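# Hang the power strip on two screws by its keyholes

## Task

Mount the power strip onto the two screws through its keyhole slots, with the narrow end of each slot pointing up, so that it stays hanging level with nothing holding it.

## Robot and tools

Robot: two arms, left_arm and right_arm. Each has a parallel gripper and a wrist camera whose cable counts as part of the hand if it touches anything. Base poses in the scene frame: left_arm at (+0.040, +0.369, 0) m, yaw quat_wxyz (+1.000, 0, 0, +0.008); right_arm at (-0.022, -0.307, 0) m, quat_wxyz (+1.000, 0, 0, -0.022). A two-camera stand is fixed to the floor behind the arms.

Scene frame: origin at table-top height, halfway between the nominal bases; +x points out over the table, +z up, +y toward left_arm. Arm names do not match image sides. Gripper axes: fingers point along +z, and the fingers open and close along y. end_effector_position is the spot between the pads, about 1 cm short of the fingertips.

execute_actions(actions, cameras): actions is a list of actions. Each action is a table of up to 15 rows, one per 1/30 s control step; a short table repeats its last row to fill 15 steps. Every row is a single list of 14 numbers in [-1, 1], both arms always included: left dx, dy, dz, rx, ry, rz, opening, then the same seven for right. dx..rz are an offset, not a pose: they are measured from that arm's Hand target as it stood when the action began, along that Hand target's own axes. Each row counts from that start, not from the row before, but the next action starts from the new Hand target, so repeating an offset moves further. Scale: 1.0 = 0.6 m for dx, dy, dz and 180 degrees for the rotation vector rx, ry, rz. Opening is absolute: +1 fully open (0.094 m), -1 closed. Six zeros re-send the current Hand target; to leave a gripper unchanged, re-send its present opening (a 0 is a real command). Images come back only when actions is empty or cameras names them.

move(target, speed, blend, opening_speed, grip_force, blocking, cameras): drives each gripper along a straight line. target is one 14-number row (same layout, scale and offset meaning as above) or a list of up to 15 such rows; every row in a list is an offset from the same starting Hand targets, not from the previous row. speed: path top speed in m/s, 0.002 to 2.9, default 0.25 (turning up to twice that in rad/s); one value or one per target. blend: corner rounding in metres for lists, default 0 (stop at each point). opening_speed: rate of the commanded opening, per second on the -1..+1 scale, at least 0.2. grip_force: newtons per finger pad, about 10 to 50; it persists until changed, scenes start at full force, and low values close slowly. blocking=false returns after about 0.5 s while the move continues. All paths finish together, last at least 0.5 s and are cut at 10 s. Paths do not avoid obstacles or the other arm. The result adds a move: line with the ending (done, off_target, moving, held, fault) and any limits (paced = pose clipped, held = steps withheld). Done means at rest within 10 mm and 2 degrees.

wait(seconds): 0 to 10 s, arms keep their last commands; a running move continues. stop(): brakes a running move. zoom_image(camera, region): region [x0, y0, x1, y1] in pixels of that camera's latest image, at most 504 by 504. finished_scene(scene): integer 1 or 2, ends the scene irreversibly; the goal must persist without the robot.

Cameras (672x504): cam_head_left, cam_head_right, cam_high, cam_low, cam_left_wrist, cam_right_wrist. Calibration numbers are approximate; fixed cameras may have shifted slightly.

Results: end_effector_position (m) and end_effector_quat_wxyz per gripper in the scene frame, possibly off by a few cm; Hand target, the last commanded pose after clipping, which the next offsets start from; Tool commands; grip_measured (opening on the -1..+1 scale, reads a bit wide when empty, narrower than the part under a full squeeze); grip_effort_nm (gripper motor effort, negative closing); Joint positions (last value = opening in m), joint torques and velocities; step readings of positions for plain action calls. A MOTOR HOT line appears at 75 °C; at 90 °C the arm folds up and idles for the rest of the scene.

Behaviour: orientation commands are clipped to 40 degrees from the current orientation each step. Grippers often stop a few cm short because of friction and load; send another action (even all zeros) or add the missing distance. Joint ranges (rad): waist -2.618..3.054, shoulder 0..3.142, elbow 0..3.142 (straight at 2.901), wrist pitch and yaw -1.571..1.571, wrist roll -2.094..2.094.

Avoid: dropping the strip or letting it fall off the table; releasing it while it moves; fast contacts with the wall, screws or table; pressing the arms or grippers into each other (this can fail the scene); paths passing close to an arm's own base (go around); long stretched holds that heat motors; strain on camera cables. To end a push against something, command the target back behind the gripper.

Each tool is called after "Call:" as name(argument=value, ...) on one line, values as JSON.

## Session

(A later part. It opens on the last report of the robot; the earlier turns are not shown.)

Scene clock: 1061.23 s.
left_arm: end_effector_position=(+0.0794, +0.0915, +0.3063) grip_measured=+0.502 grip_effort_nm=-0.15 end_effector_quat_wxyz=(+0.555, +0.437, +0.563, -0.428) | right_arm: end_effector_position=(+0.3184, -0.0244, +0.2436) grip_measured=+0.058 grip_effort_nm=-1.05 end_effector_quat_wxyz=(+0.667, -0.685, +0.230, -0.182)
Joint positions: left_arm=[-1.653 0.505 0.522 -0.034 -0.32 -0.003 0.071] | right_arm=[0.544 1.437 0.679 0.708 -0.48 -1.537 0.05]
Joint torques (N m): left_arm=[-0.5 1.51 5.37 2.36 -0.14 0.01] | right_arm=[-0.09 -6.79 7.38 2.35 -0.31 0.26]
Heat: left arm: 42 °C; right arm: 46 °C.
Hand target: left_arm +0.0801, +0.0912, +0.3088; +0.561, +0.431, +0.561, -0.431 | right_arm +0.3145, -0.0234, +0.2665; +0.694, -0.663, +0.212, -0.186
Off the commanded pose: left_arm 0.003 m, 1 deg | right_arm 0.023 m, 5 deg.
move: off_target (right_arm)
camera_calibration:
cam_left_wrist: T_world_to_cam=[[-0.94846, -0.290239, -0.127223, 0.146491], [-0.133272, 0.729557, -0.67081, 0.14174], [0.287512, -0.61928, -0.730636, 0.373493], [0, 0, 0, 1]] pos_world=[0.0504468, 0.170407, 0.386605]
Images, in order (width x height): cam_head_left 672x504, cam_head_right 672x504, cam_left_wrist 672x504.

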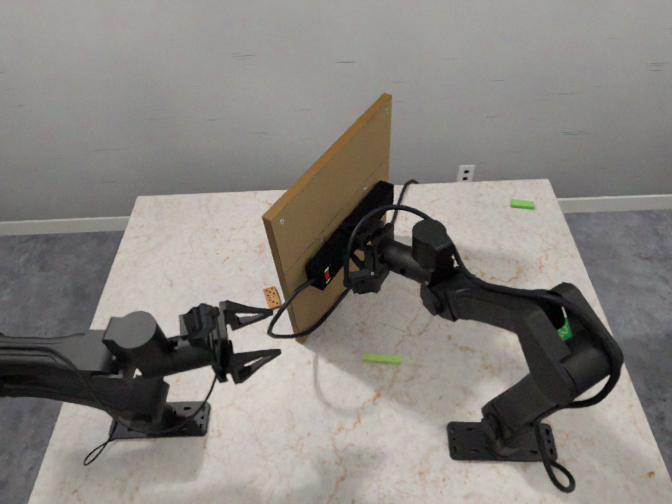

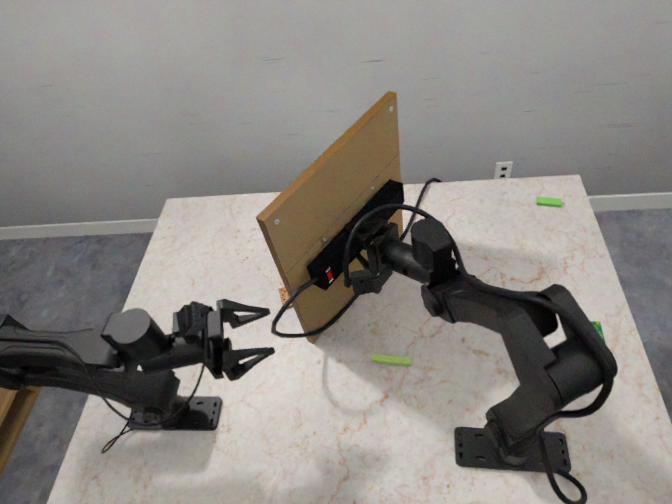

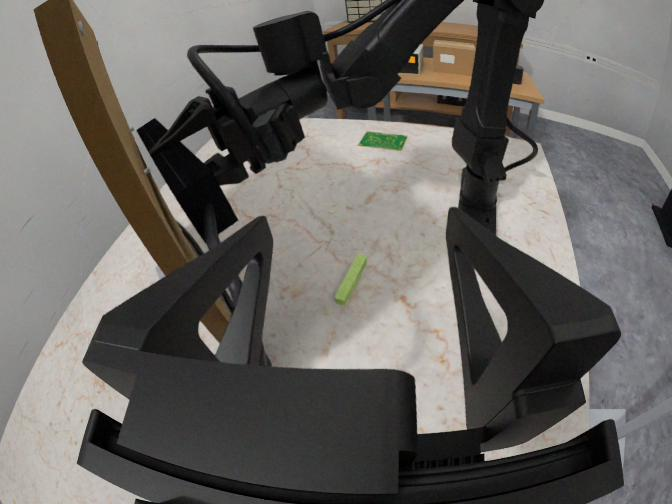

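Call:
move(target=[0,0,0,0,0,0,0.5,0,-0.05,0,0,0,-0.010,-1], speed=0.06)

Call:
move(target=[0,0,0,0,0,0,0.5,0,-0.022,0,0,0,0,-1], speed=0.05, cameras=["cam_left_wrist","cam_head_left"])

Call:
zoom_image(camera="cam_head_left", region=[300, 170, 400, 270])

Call:
zoom_image(camera="cam_left_wrist", region=[110, 80, 230, 200])

Scene clock: 1120.20 s.
left_arm: end_effector_position=(+0.0794, +0.0915, +0.3063) grip_measured=+0.502 grip_effort_nm=-0.14 end_effector_quat_wxyz=(+0.555, +0.437, +0.563, -0.428) | right_arm: end_effector_position=(+0.3163, -0.0251, +0.2480) grip_measured=+0.058 grip_effort_nm=-1.05 end_effector_quat_wxyz=(+0.653, -0.699, +0.232, -0.178)
Joint positions: left_arm=[-1.653 0.505 0.522 -0.034 -0.32 -0.003 0.071] | right_arm=[0.544 1.4 0.714 0.591 -0.483 -1.561 0.05]
Joint torques (N m): left_arm=[-0.46 1.5 5.35 2.36 -0.14 0.03] | right_arm=[-0.58 -9.03 11.06 2.16 -0.33 0.21]
Heat: left arm: 41 °C; right arm: 52 °C.
Hand target: left_arm +0.0801, +0.0912, +0.3088; +0.561, +0.431, +0.561, -0.431 | right_arm +0.3152, -0.0249, +0.2964; +0.691, -0.666, +0.201, -0.197
Off the commanded pose: left_arm 0.003 m, 1 deg | right_arm 0.048 m, 7 deg.
move: off_target (right_arm)

Scene clock: 1121.27 s.
left_arm: end_effector_position=(+0.0794, +0.0915, +0.3063) grip_measured=+0.502 grip_effort_nm=-0.15 end_effector_quat_wxyz=(+0.555, +0.437, +0.563, -0.428) | right_arm: end_effector_position=(+0.3179, -0.0263, +0.2577) grip_measured=+0.058 grip_effort_nm=-1.05 end_effector_quat_wxyz=(+0.650, -0.701, +0.234, -0.178)
Joint positions: left_arm=[-1.653 0.505 0.522 -0.034 -0.32 -0.003 0.071] | right_arm=[0.54 1.382 0.749 0.53 -0.484 -1.564 0.05]
Joint torques (N m): left_arm=[-0.44 1.54 5.44 2.36 -0.15 0.01] | right_arm=[-0.24 -8.99 11.33 2.22 -0.36 0.28]
Heat: left arm: 41 °C; right arm: 52 °C.
Hand target: left_arm +0.0801, +0.0912, +0.3088; +0.561, +0.431, +0.561, -0.431 | right_arm +0.3152, -0.0255, +0.3096; +0.691, -0.666, +0.201, -0.197
Off the commanded pose: left_arm 0.003 m, 1 deg | right_arm 0.052 m, 7 deg.
move: off_target (right_arm)
camera_calibration:
cam_left_wrist: T_world_to_cam=[[-0.94846, -0.290239, -0.127223, 0.146491], [-0.133272, 0.729557, -0.67081, 0.14174], [0.287512, -0.61928, -0.730636, 0.373493], [0, 0, 0, 1]] pos_world=[0.0504468, 0.170407, 0.386605]
Images, in order (width x height): cam_head_left 672x504, cam_left_wrist 672x504.

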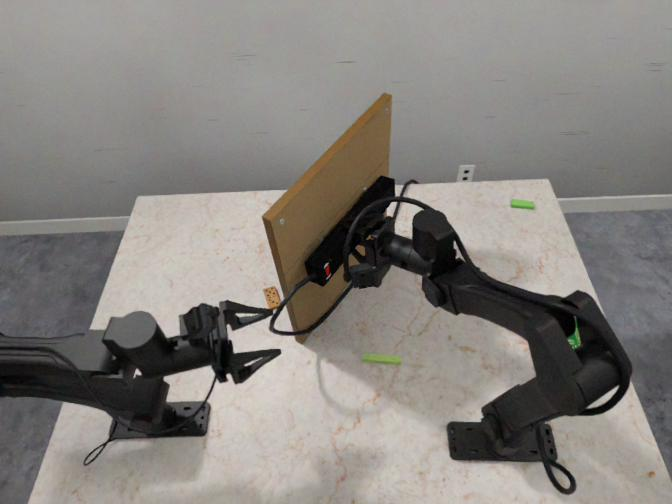

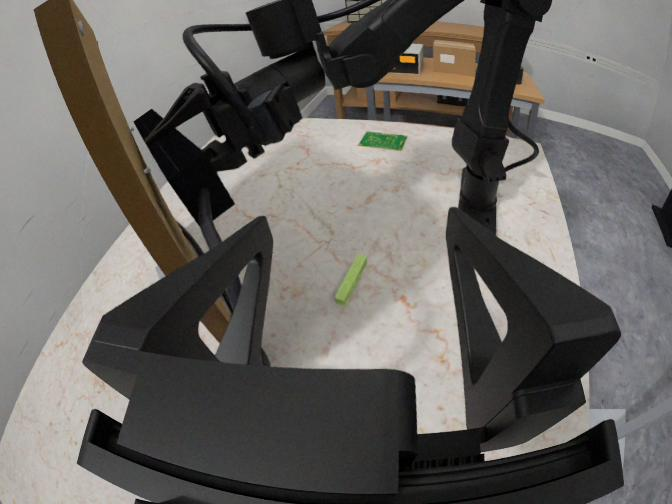

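Scaled by 5.040 from the camera's 672x504 image, which has a finer 960x720 frame.

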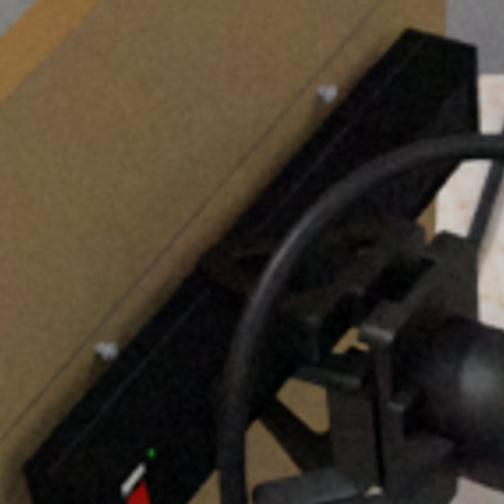

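Scaled by 4.200 from the camera's 672x504 image, which has a finer 960x720 frame.

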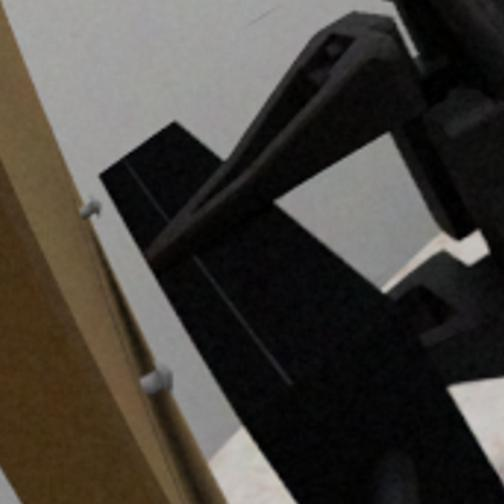

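Call:
move(target=[0,0,0,0,0,0,0.5,0,-0.025,0,0.02,0,-0.003,-1], speed=0.05)

Call:
move(target=[0,0,0,0,0,0,0.5,0,-0.01,0,0.01,0,0,-1], speed=0.05, cameras=["cam_left_wrist","cam_head_left"])

Call:
zoom_image(camera="cam_head_left", region=[300, 170, 400, 270])

Call:
zoom_image(camera="cam_left_wrist", region=[110, 80, 230, 200])

Scene clock: 1131.90 s.
left_arm: end_effector_position=(+0.0794, +0.0915, +0.3063) grip_measured=+0.502 grip_effort_nm=-0.14 end_effector_quat_wxyz=(+0.555, +0.437, +0.563, -0.428) | right_arm: end_effector_position=(+0.3186, -0.0259, +0.2676) grip_measured=+0.058 grip_effort_nm=-1.05 end_effector_quat_wxyz=(+0.663, -0.689, +0.227, -0.185)
Joint positions: left_arm=[-1.653 0.505 0.522 -0.034 -0.32 -0.003 0.071] | right_arm=[0.54 1.382 0.749 0.573 -0.484 -1.552 0.05]
Joint torques (N m): left_arm=[-0.44 1.55 5.34 2.37 -0.13 0.02] | right_arm=[-0.27 -9.1 11.1 2.45 -0.32 0.34]
Heat: left arm: 41 °C; right arm: 51 °C.
Hand target: left_arm +0.0801, +0.0912, +0.3088; +0.561, +0.431, +0.561, -0.431 | right_arm +0.3151, -0.0260, +0.3246; +0.710, -0.645, +0.192, -0.207
Off the commanded pose: left_arm 0.003 m, 1 deg | right_arm 0.057 m, 9 deg.
move: off_target (right_arm)

Scene clock: 1132.90 s.
left_arm: end_effector_position=(+0.0794, +0.0915, +0.3063) grip_measured=+0.502 grip_effort_nm=-0.14 end_effector_quat_wxyz=(+0.555, +0.437, +0.563, -0.428) | right_arm: end_effector_position=(+0.3185, -0.0259, +0.2793) grip_measured=+0.058 grip_effort_nm=-1.05 end_effector_quat_wxyz=(+0.677, -0.676, +0.221, -0.191)
Joint positions: left_arm=[-1.653 0.505 0.522 -0.034 -0.32 -0.003 0.071] | right_arm=[0.54 1.379 0.749 0.619 -0.484 -1.536 0.05]
Joint torques (N m): left_arm=[-0.51 1.54 5.39 2.37 -0.15 0] | right_arm=[-0.39 -8.46 10.73 2.5 -0.28 0.42]
Heat: left arm: 41 °C; right arm: 51 °C.
Hand target: left_arm +0.0801, +0.0912, +0.3088; +0.561, +0.431, +0.561, -0.431 | right_arm +0.3149, -0.0265, +0.3305; +0.720, -0.634, +0.189, -0.210
Off the commanded pose: left_arm 0.003 m, 1 deg | right_arm 0.051 m, 8 deg.
move: off_target (right_arm)
camera_calibration:
cam_left_wrist: T_world_to_cam=[[-0.94846, -0.290239, -0.127223, 0.146491], [-0.133272, 0.729557, -0.67081, 0.14174], [0.287512, -0.61928, -0.730636, 0.373493], [0, 0, 0, 1]] pos_world=[0.0504468, 0.170407, 0.386605]
Images, in order (width x height): cam_head_left 672x504, cam_left_wrist 672x504.

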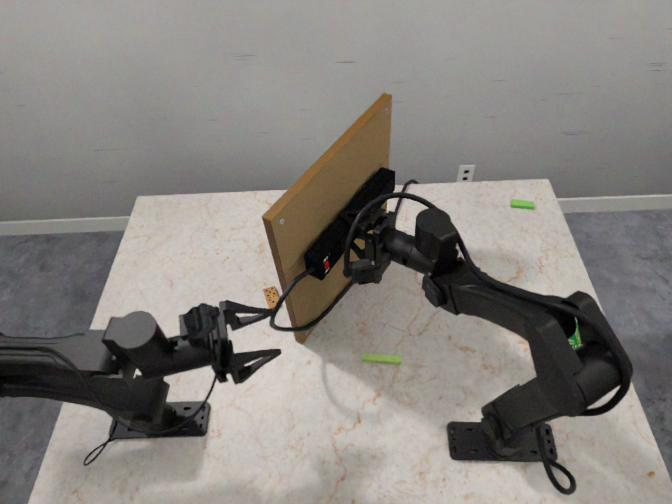

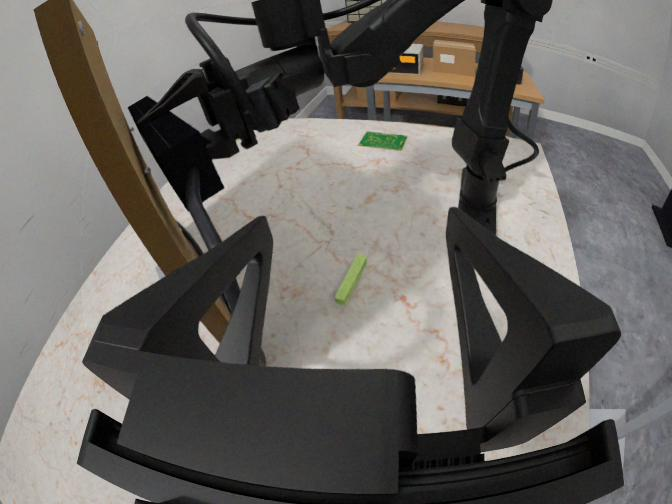

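Scaled by 5.040 from the camera's 672x504 image, which has a finer 960x720 frame.

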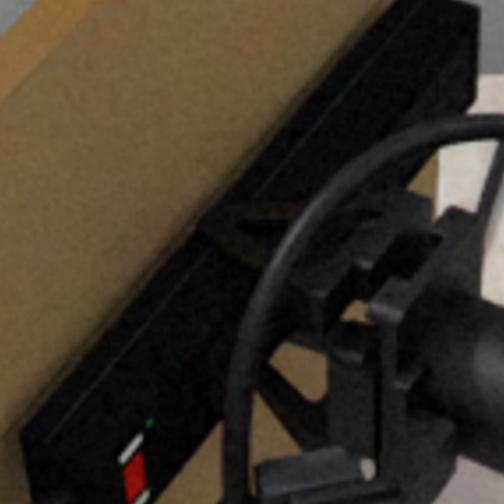

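Scaled by 4.200 from the camera's 672x504 image, which has a finer 960x720 frame.

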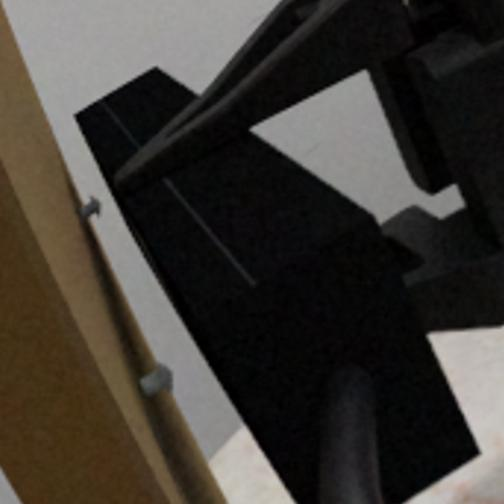

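Call:
move(target=[0,0,0,0,0,0,0.5,0,-0.004,0.003,0.012,0,0,-1], speed=0.05, cameras=["cam_left_wrist","cam_head_left","cam_head_right"])

Call:
zoom_image(camera="cam_head_left", region=[290, 150, 400, 270])

Call:
zoom_image(camera="cam_head_right", region=[290, 150, 400, 270])

Call:
zoom_image(camera="cam_left_wrist", region=[110, 80, 230, 200])

Scene clock: 1150.43 s.
left_arm: end_effector_position=(+0.0794, +0.0915, +0.3063) grip_measured=+0.502 grip_effort_nm=-0.15 end_effector_quat_wxyz=(+0.555, +0.437, +0.563, -0.428) | right_arm: end_effector_position=(+0.3181, -0.0261, +0.2967) grip_measured=+0.058 grip_effort_nm=-1.05 end_effector_quat_wxyz=(+0.698, -0.655, +0.208, -0.203)
Joint positions: left_arm=[-1.653 0.505 0.522 -0.034 -0.32 -0.003 0.071] | right_arm=[0.54 1.379 0.749 0.694 -0.484 -1.516 0.05]
Joint torques (N m): left_arm=[-0.43 1.52 5.34 2.36 -0.14 0.01] | right_arm=[0.09 -6.11 10.04 2.48 -0.18 0.4]
Heat: left arm: 41 °C; right arm: 53 °C.
Hand target: left_arm +0.0801, +0.0912, +0.3088; +0.561, +0.431, +0.561, -0.431 | right_arm +0.3157, -0.0252, +0.3331; +0.732, -0.620, +0.185, -0.213
Off the commanded pose: left_arm 0.003 m, 1 deg | right_arm 0.037 m, 6 deg.
move: off_target (right_arm)
camera_calibration:
cam_left_wrist: T_world_to_cam=[[-0.94846, -0.290239, -0.127223, 0.146491], [-0.133272, 0.729557, -0.67081, 0.14174], [0.287512, -0.61928, -0.730636, 0.373493], [0, 0, 0, 1]] pos_world=[0.0504468, 0.170407, 0.386605]
Images, in order (width x height): cam_head_left 672x504, cam_head_right 672x504, cam_left_wrist 672x504.

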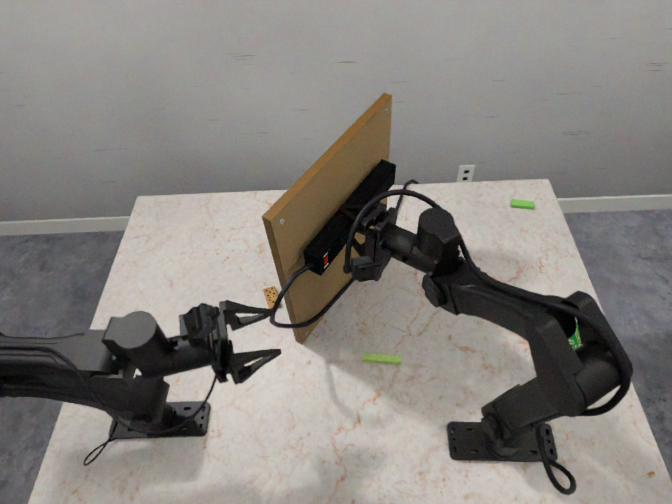

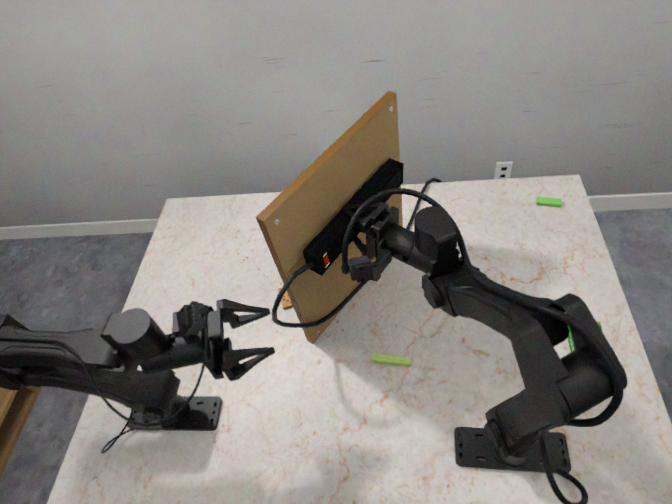

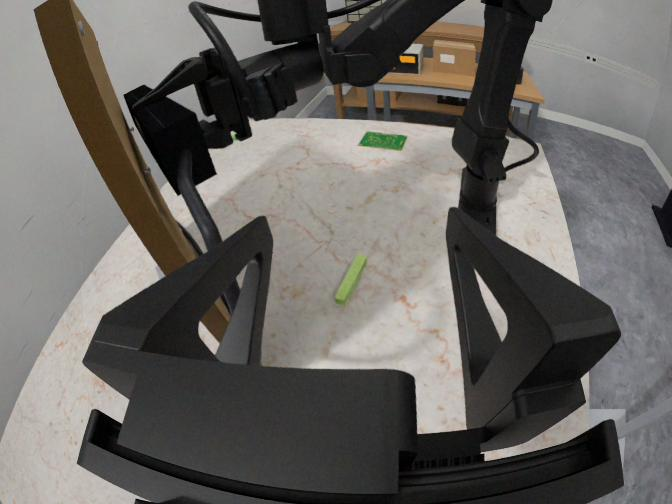

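Scaled by 4.200 from the camera's 672x504 image, which has a finer 960x720 frame.

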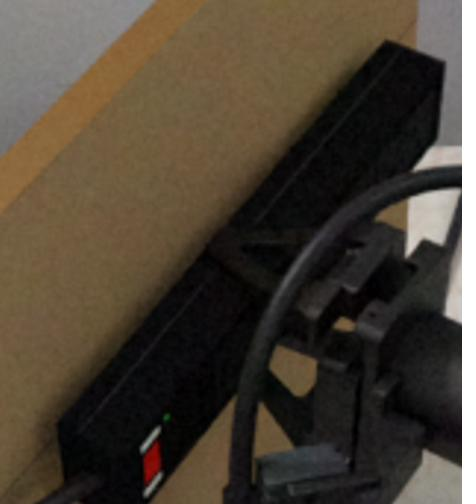

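Scaled by 4.200 from the camera's 672x504 image, which has a finer 960x720 frame.

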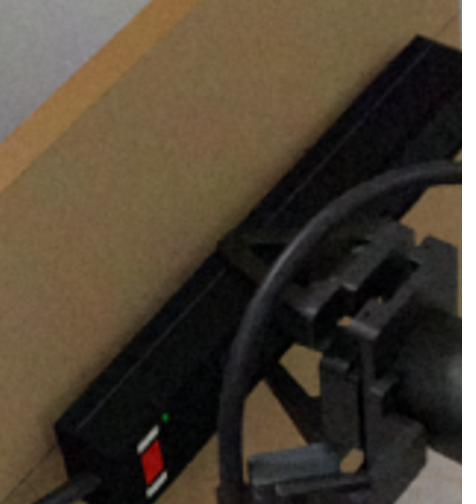

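Scaled by 4.200 from the camera's 672x504 image, which has a finer 960x720 frame.

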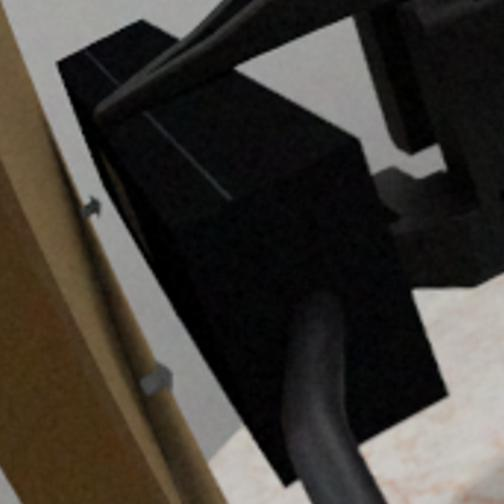

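Call:
move(target=[0,0,0,0,0,0,0.5,0,0.02,0.003,-0.004,0,0,-1], speed=0.04)

Call:
move(target=[0,0,0,0,0,0,0.5,0,0.012,0.003,0,0,0,-1], speed=0.04)

Scene clock: 1163.73 s.
left_arm: end_effector_position=(+0.0794, +0.0915, +0.3063) grip_measured=+0.502 grip_effort_nm=-0.14 end_effector_quat_wxyz=(+0.555, +0.437, +0.563, -0.428) | right_arm: end_effector_position=(+0.3200, -0.0250, +0.2969) grip_measured=+0.058 grip_effort_nm=-1.05 end_effector_quat_wxyz=(+0.701, -0.651, +0.205, -0.206)
Joint positions: left_arm=[-1.653 0.505 0.522 -0.034 -0.32 -0.003 0.071] | right_arm=[0.54 1.394 0.749 0.722 -0.484 -1.516 0.05]
Joint torques (N m): left_arm=[-0.46 1.57 5.42 2.38 -0.15 0.01] | right_arm=[0.62 -5.11 8.85 2.43 -0.05 0.33]
Heat: left arm: 41 °C; right arm: 51 °C.
Hand target: left_arm +0.0801, +0.0912, +0.3088; +0.561, +0.431, +0.561, -0.431 | right_arm +0.3176, -0.0221, +0.3216; +0.728, -0.624, +0.186, -0.212
Off the commanded pose: left_arm 0.003 m, 1 deg | right_arm 0.025 m, 5 deg.
move: off_target (right_arm)

Scene clock: 1164.47 s.
left_arm: end_effector_position=(+0.0794, +0.0915, +0.3063) grip_measured=+0.502 grip_effort_nm=-0.14 end_effector_quat_wxyz=(+0.555, +0.437, +0.563, -0.428) | right_arm: end_effector_position=(+0.3228, -0.0238, +0.2950) grip_measured=+0.058 grip_effort_nm=-1.05 end_effector_quat_wxyz=(+0.703, -0.649, +0.203, -0.208)
Joint positions: left_arm=[-1.653 0.505 0.522 -0.034 -0.32 -0.003 0.071] | right_arm=[0.54 1.413 0.749 0.749 -0.483 -1.516 0.05]
Joint torques (N m): left_arm=[-0.47 1.47 5.38 2.37 -0.15 0] | right_arm=[1.1 -5.14 8.01 2.43 -0.06 0.34]
Heat: left arm: 41 °C; right arm: 51 °C.
Hand target: left_arm +0.0801, +0.0912, +0.3088; +0.561, +0.431, +0.561, -0.431 | right_arm +0.3191, -0.0196, +0.3148; +0.728, -0.624, +0.186, -0.212
Off the commanded pose: left_arm 0.003 m, 1 deg | right_arm 0.020 m, 5 deg.
move: off_target (right_arm)

Call:
move(target=[0,0,0,0,0,0,0.5,0,0.012,-0.003,-0.012,0,0,-1], speed=0.04, cameras=["cam_left_wrist","cam_head_left"])

Call:
zoom_image(camera="cam_head_left", region=[290, 150, 400, 270])

Call:
zoom_image(camera="cam_left_wrist", region=[110, 80, 230, 200])

Scene clock: 1173.07 s.
left_arm: end_effector_position=(+0.0794, +0.0915, +0.3063) grip_measured=+0.502 grip_effort_nm=-0.14 end_effector_quat_wxyz=(+0.555, +0.437, +0.563, -0.428) | right_arm: end_effector_position=(+0.3229, -0.0237, +0.2934) grip_measured=+0.058 grip_effort_nm=-1.04 end_effector_quat_wxyz=(+0.700, -0.652, +0.201, -0.211)
Joint positions: left_arm=[-1.653 0.505 0.522 -0.034 -0.32 -0.003 0.071] | right_arm=[0.54 1.413 0.749 0.742 -0.483 -1.529 0.05]
Joint torques (N m): left_arm=[-0.47 1.54 5.41 2.35 -0.14 -0.01] | right_arm=[0.72 -5.79 8.03 2.06 -0.1 0.32]
Heat: left arm: 41 °C; right arm: 52 °C.
Hand target: left_arm +0.0801, +0.0912, +0.3088; +0.561, +0.431, +0.561, -0.431 | right_arm +0.3187, -0.0202, +0.3074; +0.717, -0.638, +0.190, -0.208
Off the commanded pose: left_arm 0.003 m, 1 deg | right_arm 0.015 m, 3 deg.
move: off_target (right_arm)
camera_calibration:
cam_left_wrist: T_world_to_cam=[[-0.94846, -0.290239, -0.127223, 0.146491], [-0.133272, 0.729557, -0.67081, 0.14174], [0.287512, -0.61928, -0.730636, 0.373493], [0, 0, 0, 1]] pos_world=[0.0504468, 0.170407, 0.386605]
Images, in order (width x height): cam_head_left 672x504, cam_left_wrist 672x504.

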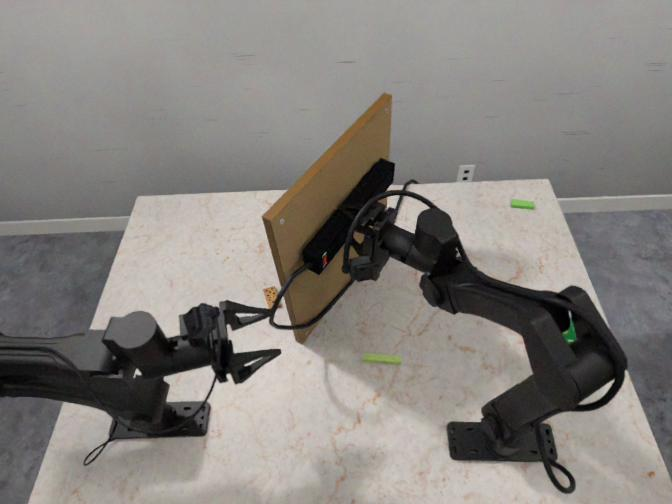

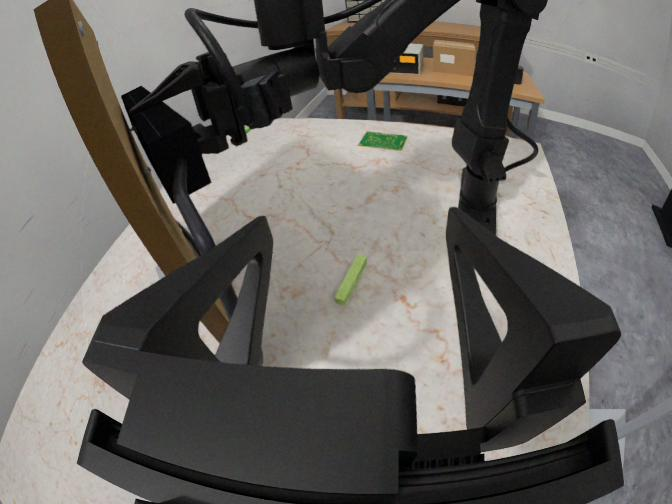

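Scaled by 4.200 from the camera's 672x504 image, which has a finer 960x720 frame.

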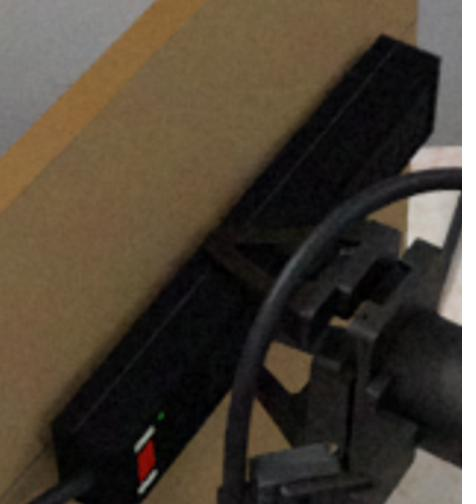

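Scaled by 4.200 from the camera's 672x504 image, which has a finer 960x720 frame.

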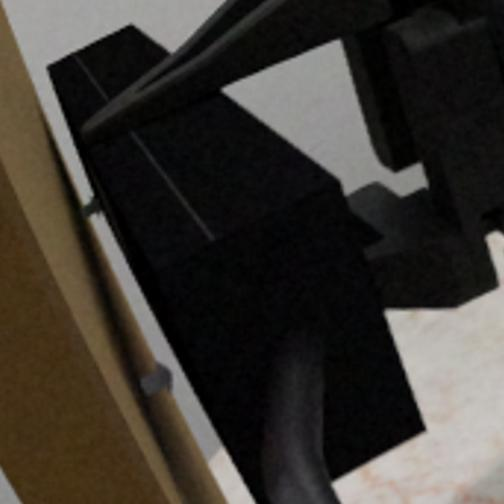

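Call:
move(target=[0,0,0,0,0,0,0.5,0,0.012,-0.002,0,0,0.0015,-1], speed=0.04)

Call:
move(target=[0,0,0,0,0,0,0.5,0,0.01,-0.002,0,0,0.0015,-1], speed=0.04, cameras=["cam_left_wrist","cam_head_left"])

Call:
zoom_image(camera="cam_head_left", region=[290, 150, 400, 270])

Call:
zoom_image(camera="cam_left_wrist", region=[110, 80, 230, 200])

Scene clock: 1182.33 s.
left_arm: end_effector_position=(+0.0794, +0.0915, +0.3063) grip_measured=+0.502 grip_effort_nm=-0.14 end_effector_quat_wxyz=(+0.555, +0.437, +0.563, -0.428) | right_arm: end_effector_position=(+0.3225, -0.0240, +0.2836) grip_measured=+0.058 grip_effort_nm=-1.05 end_effector_quat_wxyz=(+0.694, -0.658, +0.206, -0.206)
Joint positions: left_arm=[-1.653 0.505 0.522 -0.034 -0.32 -0.003 0.071] | right_arm=[0.54 1.419 0.733 0.742 -0.482 -1.53 0.05]
Joint torques (N m): left_arm=[-0.44 1.48 5.41 2.36 -0.14 0] | right_arm=[0.7 -5.35 7.76 2.34 -0.13 0.33]
Heat: left arm: 41 °C; right arm: 50 °C.
Hand target: left_arm +0.0801, +0.0912, +0.3088; +0.561, +0.431, +0.561, -0.431 | right_arm +0.3185, -0.0205, +0.3001; +0.717, -0.638, +0.191, -0.207
Off the commanded pose: left_arm 0.003 m, 1 deg | right_arm 0.017 m, 4 deg.
move: off_target (right_arm)

Scene clock: 1183.33 s.
left_arm: end_effector_position=(+0.0794, +0.0915, +0.3063) grip_measured=+0.502 grip_effort_nm=-0.14 end_effector_quat_wxyz=(+0.555, +0.437, +0.563, -0.428) | right_arm: end_effector_position=(+0.3219, -0.0243, +0.2763) grip_measured=+0.058 grip_effort_nm=-1.05 end_effector_quat_wxyz=(+0.693, -0.659, +0.208, -0.204)
Joint positions: left_arm=[-1.653 0.505 0.522 -0.034 -0.32 -0.003 0.071] | right_arm=[0.54 1.428 0.714 0.763 -0.482 -1.529 0.05]
Joint torques (N m): left_arm=[-0.5 1.54 5.41 2.37 -0.14 -0.01] | right_arm=[0.53 -5.27 7.49 2.39 -0.12 0.36]
Heat: left arm: 41 °C; right arm: 50 °C.
Hand target: left_arm +0.0801, +0.0912, +0.3088; +0.561, +0.431, +0.561, -0.431 | right_arm +0.3182, -0.0209, +0.2939; +0.717, -0.637, +0.193, -0.205
Off the commanded pose: left_arm 0.003 m, 1 deg | right_arm 0.018 m, 4 deg.
move: off_target (right_arm)
camera_calibration:
cam_left_wrist: T_world_to_cam=[[-0.94846, -0.290239, -0.127223, 0.146491], [-0.133272, 0.729557, -0.67081, 0.14174], [0.287512, -0.61928, -0.730636, 0.373493], [0, 0, 0, 1]] pos_world=[0.0504468, 0.170407, 0.386605]
Images, in order (width x height): cam_head_left 672x504, cam_left_wrist 672x504.

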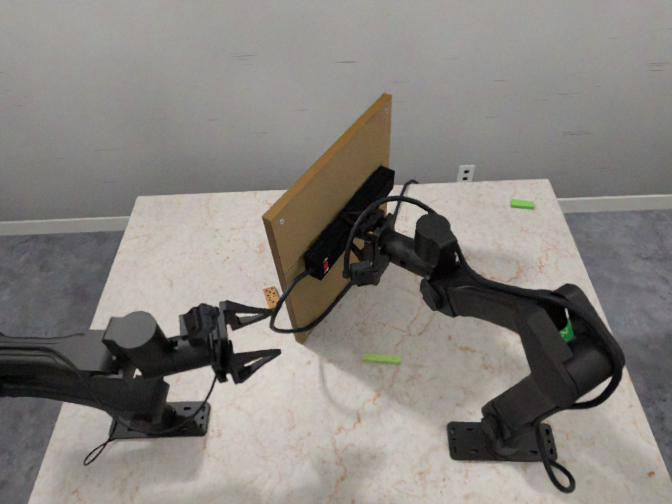

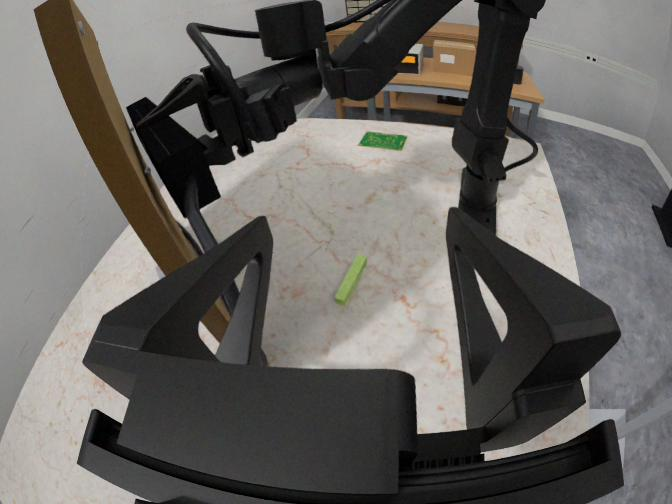

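Scaled by 4.200 from the camera's 672x504 image, which has a finer 960x720 frame.

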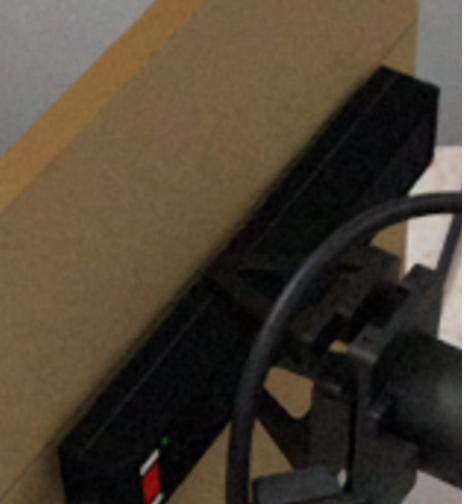

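Scaled by 4.200 from the camera's 672x504 image, which has a finer 960x720 frame.

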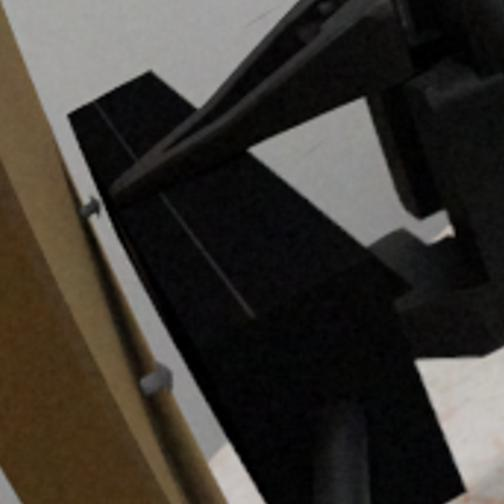

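Call:
move(target=[0,0,0,0,0,0,0.5,0,-0.014,0.003,0.0,0,0,-1], speed=0.04, cameras=["cam_left_wrist","cam_head_left"])

Call:
zoom_image(camera="cam_head_left", region=[290, 150, 400, 270])

Call:
zoom_image(camera="cam_left_wrist", region=[110, 80, 230, 200])

Scene clock: 1198.70 s.
left_arm: end_effector_position=(+0.0794, +0.0915, +0.3063) grip_measured=+0.502 grip_effort_nm=-0.14 end_effector_quat_wxyz=(+0.555, +0.437, +0.563, -0.428) | right_arm: end_effector_position=(+0.3220, -0.0243, +0.2751) grip_measured=+0.058 grip_effort_nm=-1.05 end_effector_quat_wxyz=(+0.692, -0.661, +0.210, -0.203)
Joint positions: left_arm=[-1.653 0.505 0.522 -0.034 -0.32 -0.003 0.071] | right_arm=[0.54 1.428 0.714 0.758 -0.482 -1.528 0.05]
Joint torques (N m): left_arm=[-0.46 1.52 5.33 2.39 -0.13 0] | right_arm=[0.55 -6.35 9.51 2.13 -0.13 0.34]
Heat: left arm: 41 °C; right arm: 49 °C.
Hand target: left_arm +0.0801, +0.0912, +0.3088; +0.561, +0.431, +0.561, -0.431 | right_arm +0.3187, -0.0202, +0.3025; +0.717, -0.637, +0.193, -0.205
Off the commanded pose: left_arm 0.003 m, 1 deg | right_arm 0.028 m, 4 deg.
move: off_target (right_arm)
camera_calibration:
cam_left_wrist: T_world_to_cam=[[-0.94846, -0.290239, -0.127223, 0.146491], [-0.133272, 0.729557, -0.67081, 0.14174], [0.287512, -0.61928, -0.730636, 0.373493], [0, 0, 0, 1]] pos_world=[0.0504468, 0.170407, 0.386605]
Images, in order (width x height): cam_head_left 672x504, cam_left_wrist 672x504.

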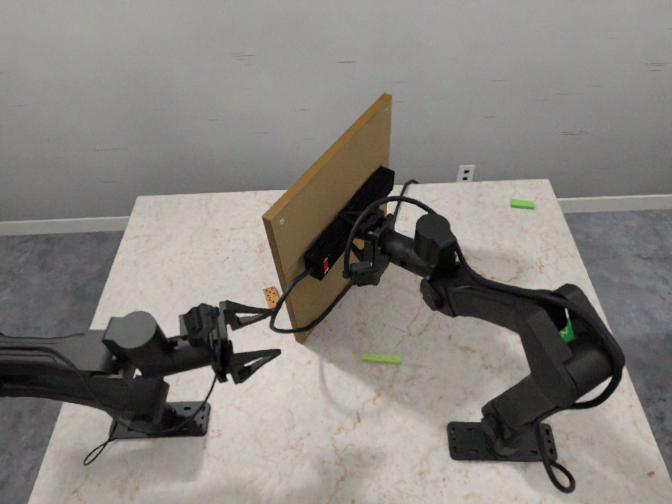

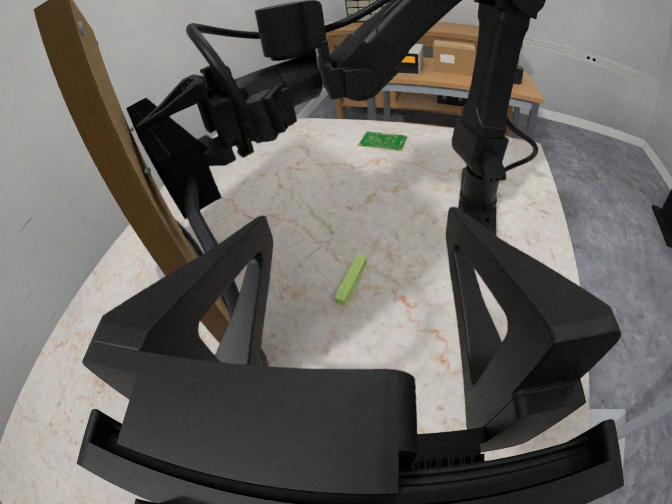

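Scaled by 4.200 from the camera's 672x504 image, which has a finer 960x720 frame.

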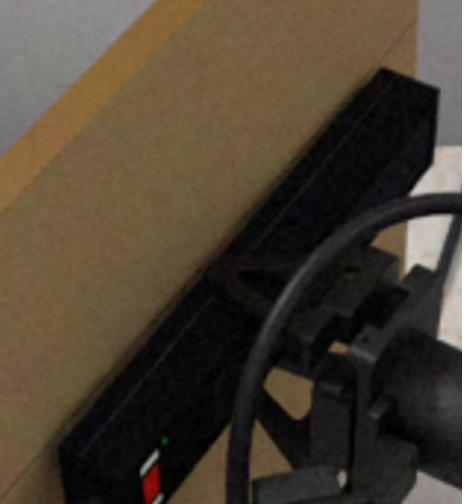

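Scaled by 4.200 from the camera's 672x504 image, which has a finer 960x720 frame.

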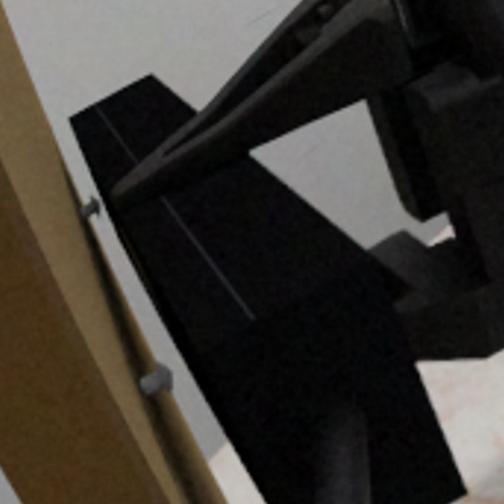

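Call:
move(target=[0,0,0,0,0,0,0.5,0,-0.016,0.003,0.002,0,0,-1], speed=0.04)

Call:
move(target=[0,0,0,0,0,0,0.5,0,-0.004,0.004,0.0,0,0,-1], speed=0.04, cameras=["cam_left_wrist","cam_head_left"])

Call:
zoom_image(camera="cam_head_left", region=[290, 150, 400, 270])

Call:
zoom_image(camera="cam_left_wrist", region=[110, 80, 230, 200])

Scene clock: 1212.17 s.
left_arm: end_effector_position=(+0.0794, +0.0915, +0.3063) grip_measured=+0.502 grip_effort_nm=-0.15 end_effector_quat_wxyz=(+0.555, +0.437, +0.563, -0.428) | right_arm: end_effector_position=(+0.3222, -0.0242, +0.2686) grip_measured=+0.058 grip_effort_nm=-1.05 end_effector_quat_wxyz=(+0.685, -0.667, +0.218, -0.194)
Joint positions: left_arm=[-1.653 0.505 0.522 -0.034 -0.32 -0.003 0.071] | right_arm=[0.54 1.428 0.714 0.73 -0.482 -1.523 0.05]
Joint torques (N m): left_arm=[-0.54 1.43 5.37 2.37 -0.13 0] | right_arm=[0.65 -7.84 11.26 2.13 -0.12 0.36]
Heat: left arm: 41 °C; right arm: 50 °C.
Hand target: left_arm +0.0801, +0.0912, +0.3088; +0.561, +0.431, +0.561, -0.431 | right_arm +0.3192, -0.0197, +0.3122; +0.719, -0.635, +0.192, -0.206
Off the commanded pose: left_arm 0.003 m, 1 deg | right_arm 0.044 m, 6 deg.
move: off_target (right_arm)

Scene clock: 1212.97 s.
left_arm: end_effector_position=(+0.0794, +0.0915, +0.3063) grip_measured=+0.502 grip_effort_nm=-0.14 end_effector_quat_wxyz=(+0.555, +0.437, +0.563, -0.428) | right_arm: end_effector_position=(+0.3236, -0.0235, +0.2723) grip_measured=+0.058 grip_effort_nm=-1.05 end_effector_quat_wxyz=(+0.686, -0.667, +0.218, -0.195)
Joint positions: left_arm=[-1.653 0.505 0.522 -0.034 -0.32 -0.003 0.071] | right_arm=[0.54 1.428 0.728 0.718 -0.482 -1.523 0.05]
Joint torques (N m): left_arm=[-0.44 1.59 5.35 2.36 -0.16 -0.01] | right_arm=[0.95 -7.5 11.28 2.14 -0.1 0.35]
Heat: left arm: 41 °C; right arm: 50 °C.
Hand target: left_arm +0.0801, +0.0912, +0.3088; +0.561, +0.431, +0.561, -0.431 | right_arm +0.3204, -0.0180, +0.3150; +0.720, -0.635, +0.192, -0.206
Off the commanded pose: left_arm 0.003 m, 1 deg | right_arm 0.043 m, 6 deg.
move: off_target (right_arm)
camera_calibration:
cam_left_wrist: T_world_to_cam=[[-0.94846, -0.290239, -0.127223, 0.146491], [-0.133272, 0.729557, -0.67081, 0.14174], [0.287512, -0.61928, -0.730636, 0.373493], [0, 0, 0, 1]] pos_world=[0.0504468, 0.170407, 0.386605]
Images, in order (width x height): cam_head_left 672x504, cam_left_wrist 672x504.

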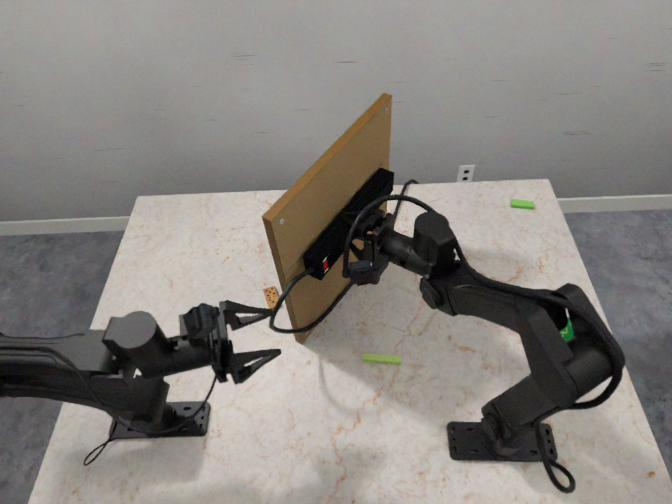

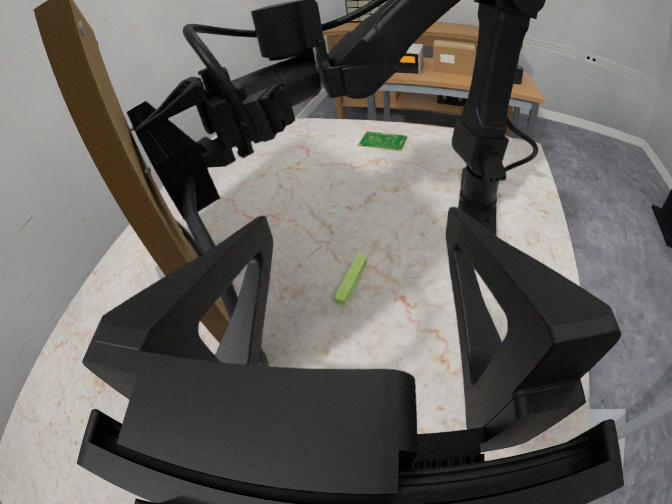

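Scaled by 4.200 from the camera's 672x504 image, which has a finer 960x720 frame.

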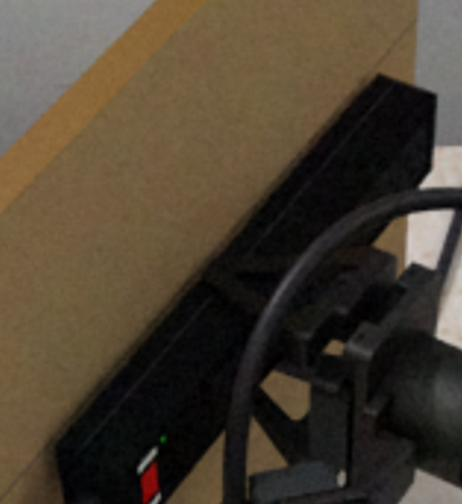

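Scaled by 4.200 from the camera's 672x504 image, which has a finer 960x720 frame.

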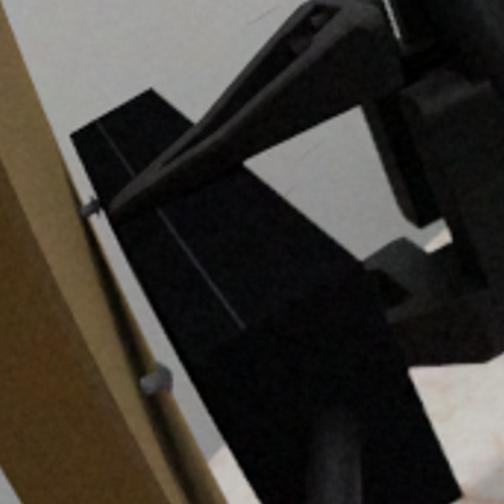

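Call:
move(target=[0,0,0,0,0,0,0.5,0,-0.009,0.0,0.004,0,0,-1], speed=0.04, cameras=["cam_left_wrist","cam_head_left"])

Call:
zoom_image(camera="cam_head_left", region=[290, 150, 400, 270])

Call:
zoom_image(camera="cam_left_wrist", region=[110, 80, 230, 200])

Scene clock: 1219.93 s.
left_arm: end_effector_position=(+0.0794, +0.0915, +0.3063) grip_measured=+0.502 grip_effort_nm=-0.14 end_effector_quat_wxyz=(+0.555, +0.437, +0.563, -0.428) | right_arm: end_effector_position=(+0.3236, -0.0235, +0.2721) grip_measured=+0.058 grip_effort_nm=-1.05 end_effector_quat_wxyz=(+0.686, -0.666, +0.219, -0.194)
Joint positions: left_arm=[-1.653 0.505 0.522 -0.034 -0.32 -0.003 0.071] | right_arm=[0.54 1.428 0.728 0.717 -0.482 -1.52 0.05]
Joint torques (N m): left_arm=[-0.47 1.51 5.44 2.35 -0.15 0] | right_arm=[0.84 -8.09 11.73 2.19 -0.12 0.35]
Heat: left arm: 41 °C; right arm: 49 °C.
Hand target: left_arm +0.0801, +0.0912, +0.3088; +0.561, +0.431, +0.561, -0.431 | right_arm +0.3201, -0.0186, +0.3204; +0.724, -0.630, +0.191, -0.207
Off the commanded pose: left_arm 0.003 m, 1 deg | right_arm 0.049 m, 7 deg.
move: off_target (right_arm)
camera_calibration:
cam_left_wrist: T_world_to_cam=[[-0.94846, -0.290239, -0.127223, 0.146491], [-0.133272, 0.729557, -0.67081, 0.14174], [0.287512, -0.61928, -0.730636, 0.373493], [0, 0, 0, 1]] pos_world=[0.0504468, 0.170407, 0.386605]
Images, in order (width x height): cam_head_left 672x504, cam_left_wrist 672x504.

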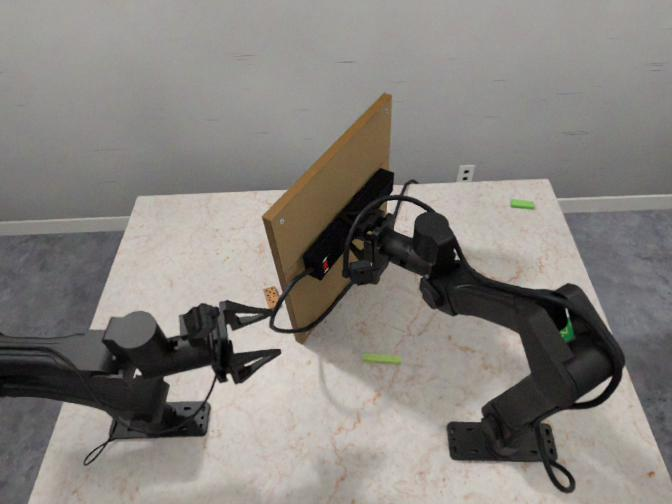

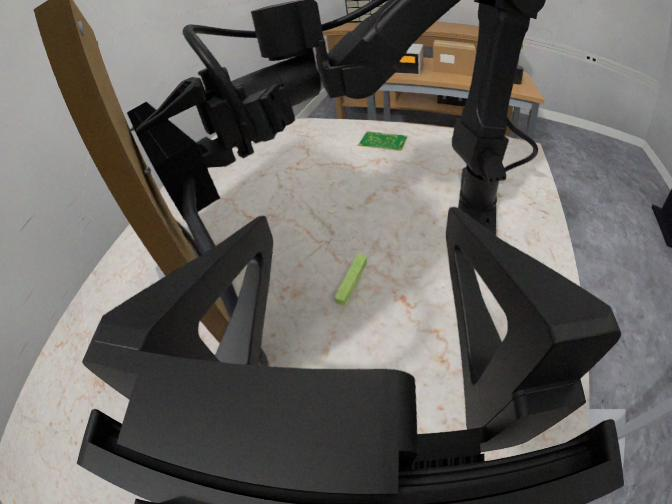

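Scaled by 4.200 from the camera's 672x504 image, which has a finer 960x720 frame.

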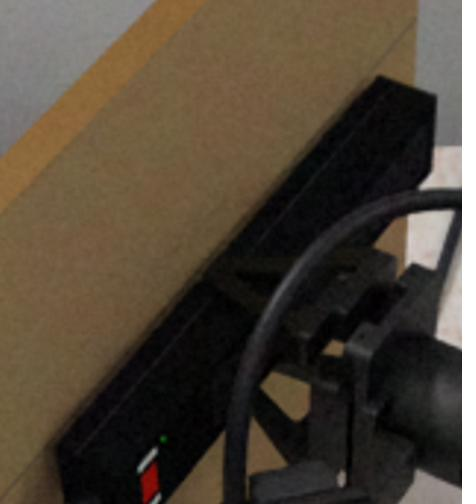

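Scaled by 4.200 from the camera's 672x504 image, which has a finer 960x720 frame.

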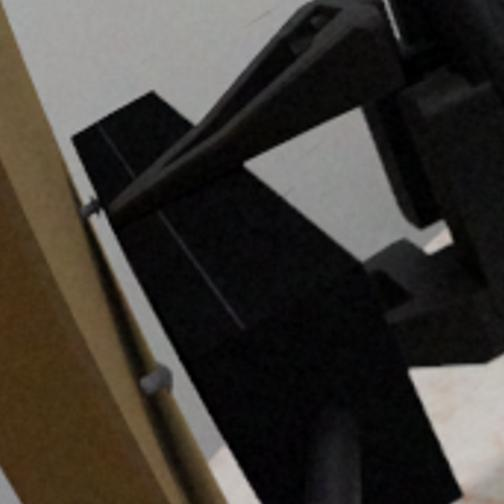

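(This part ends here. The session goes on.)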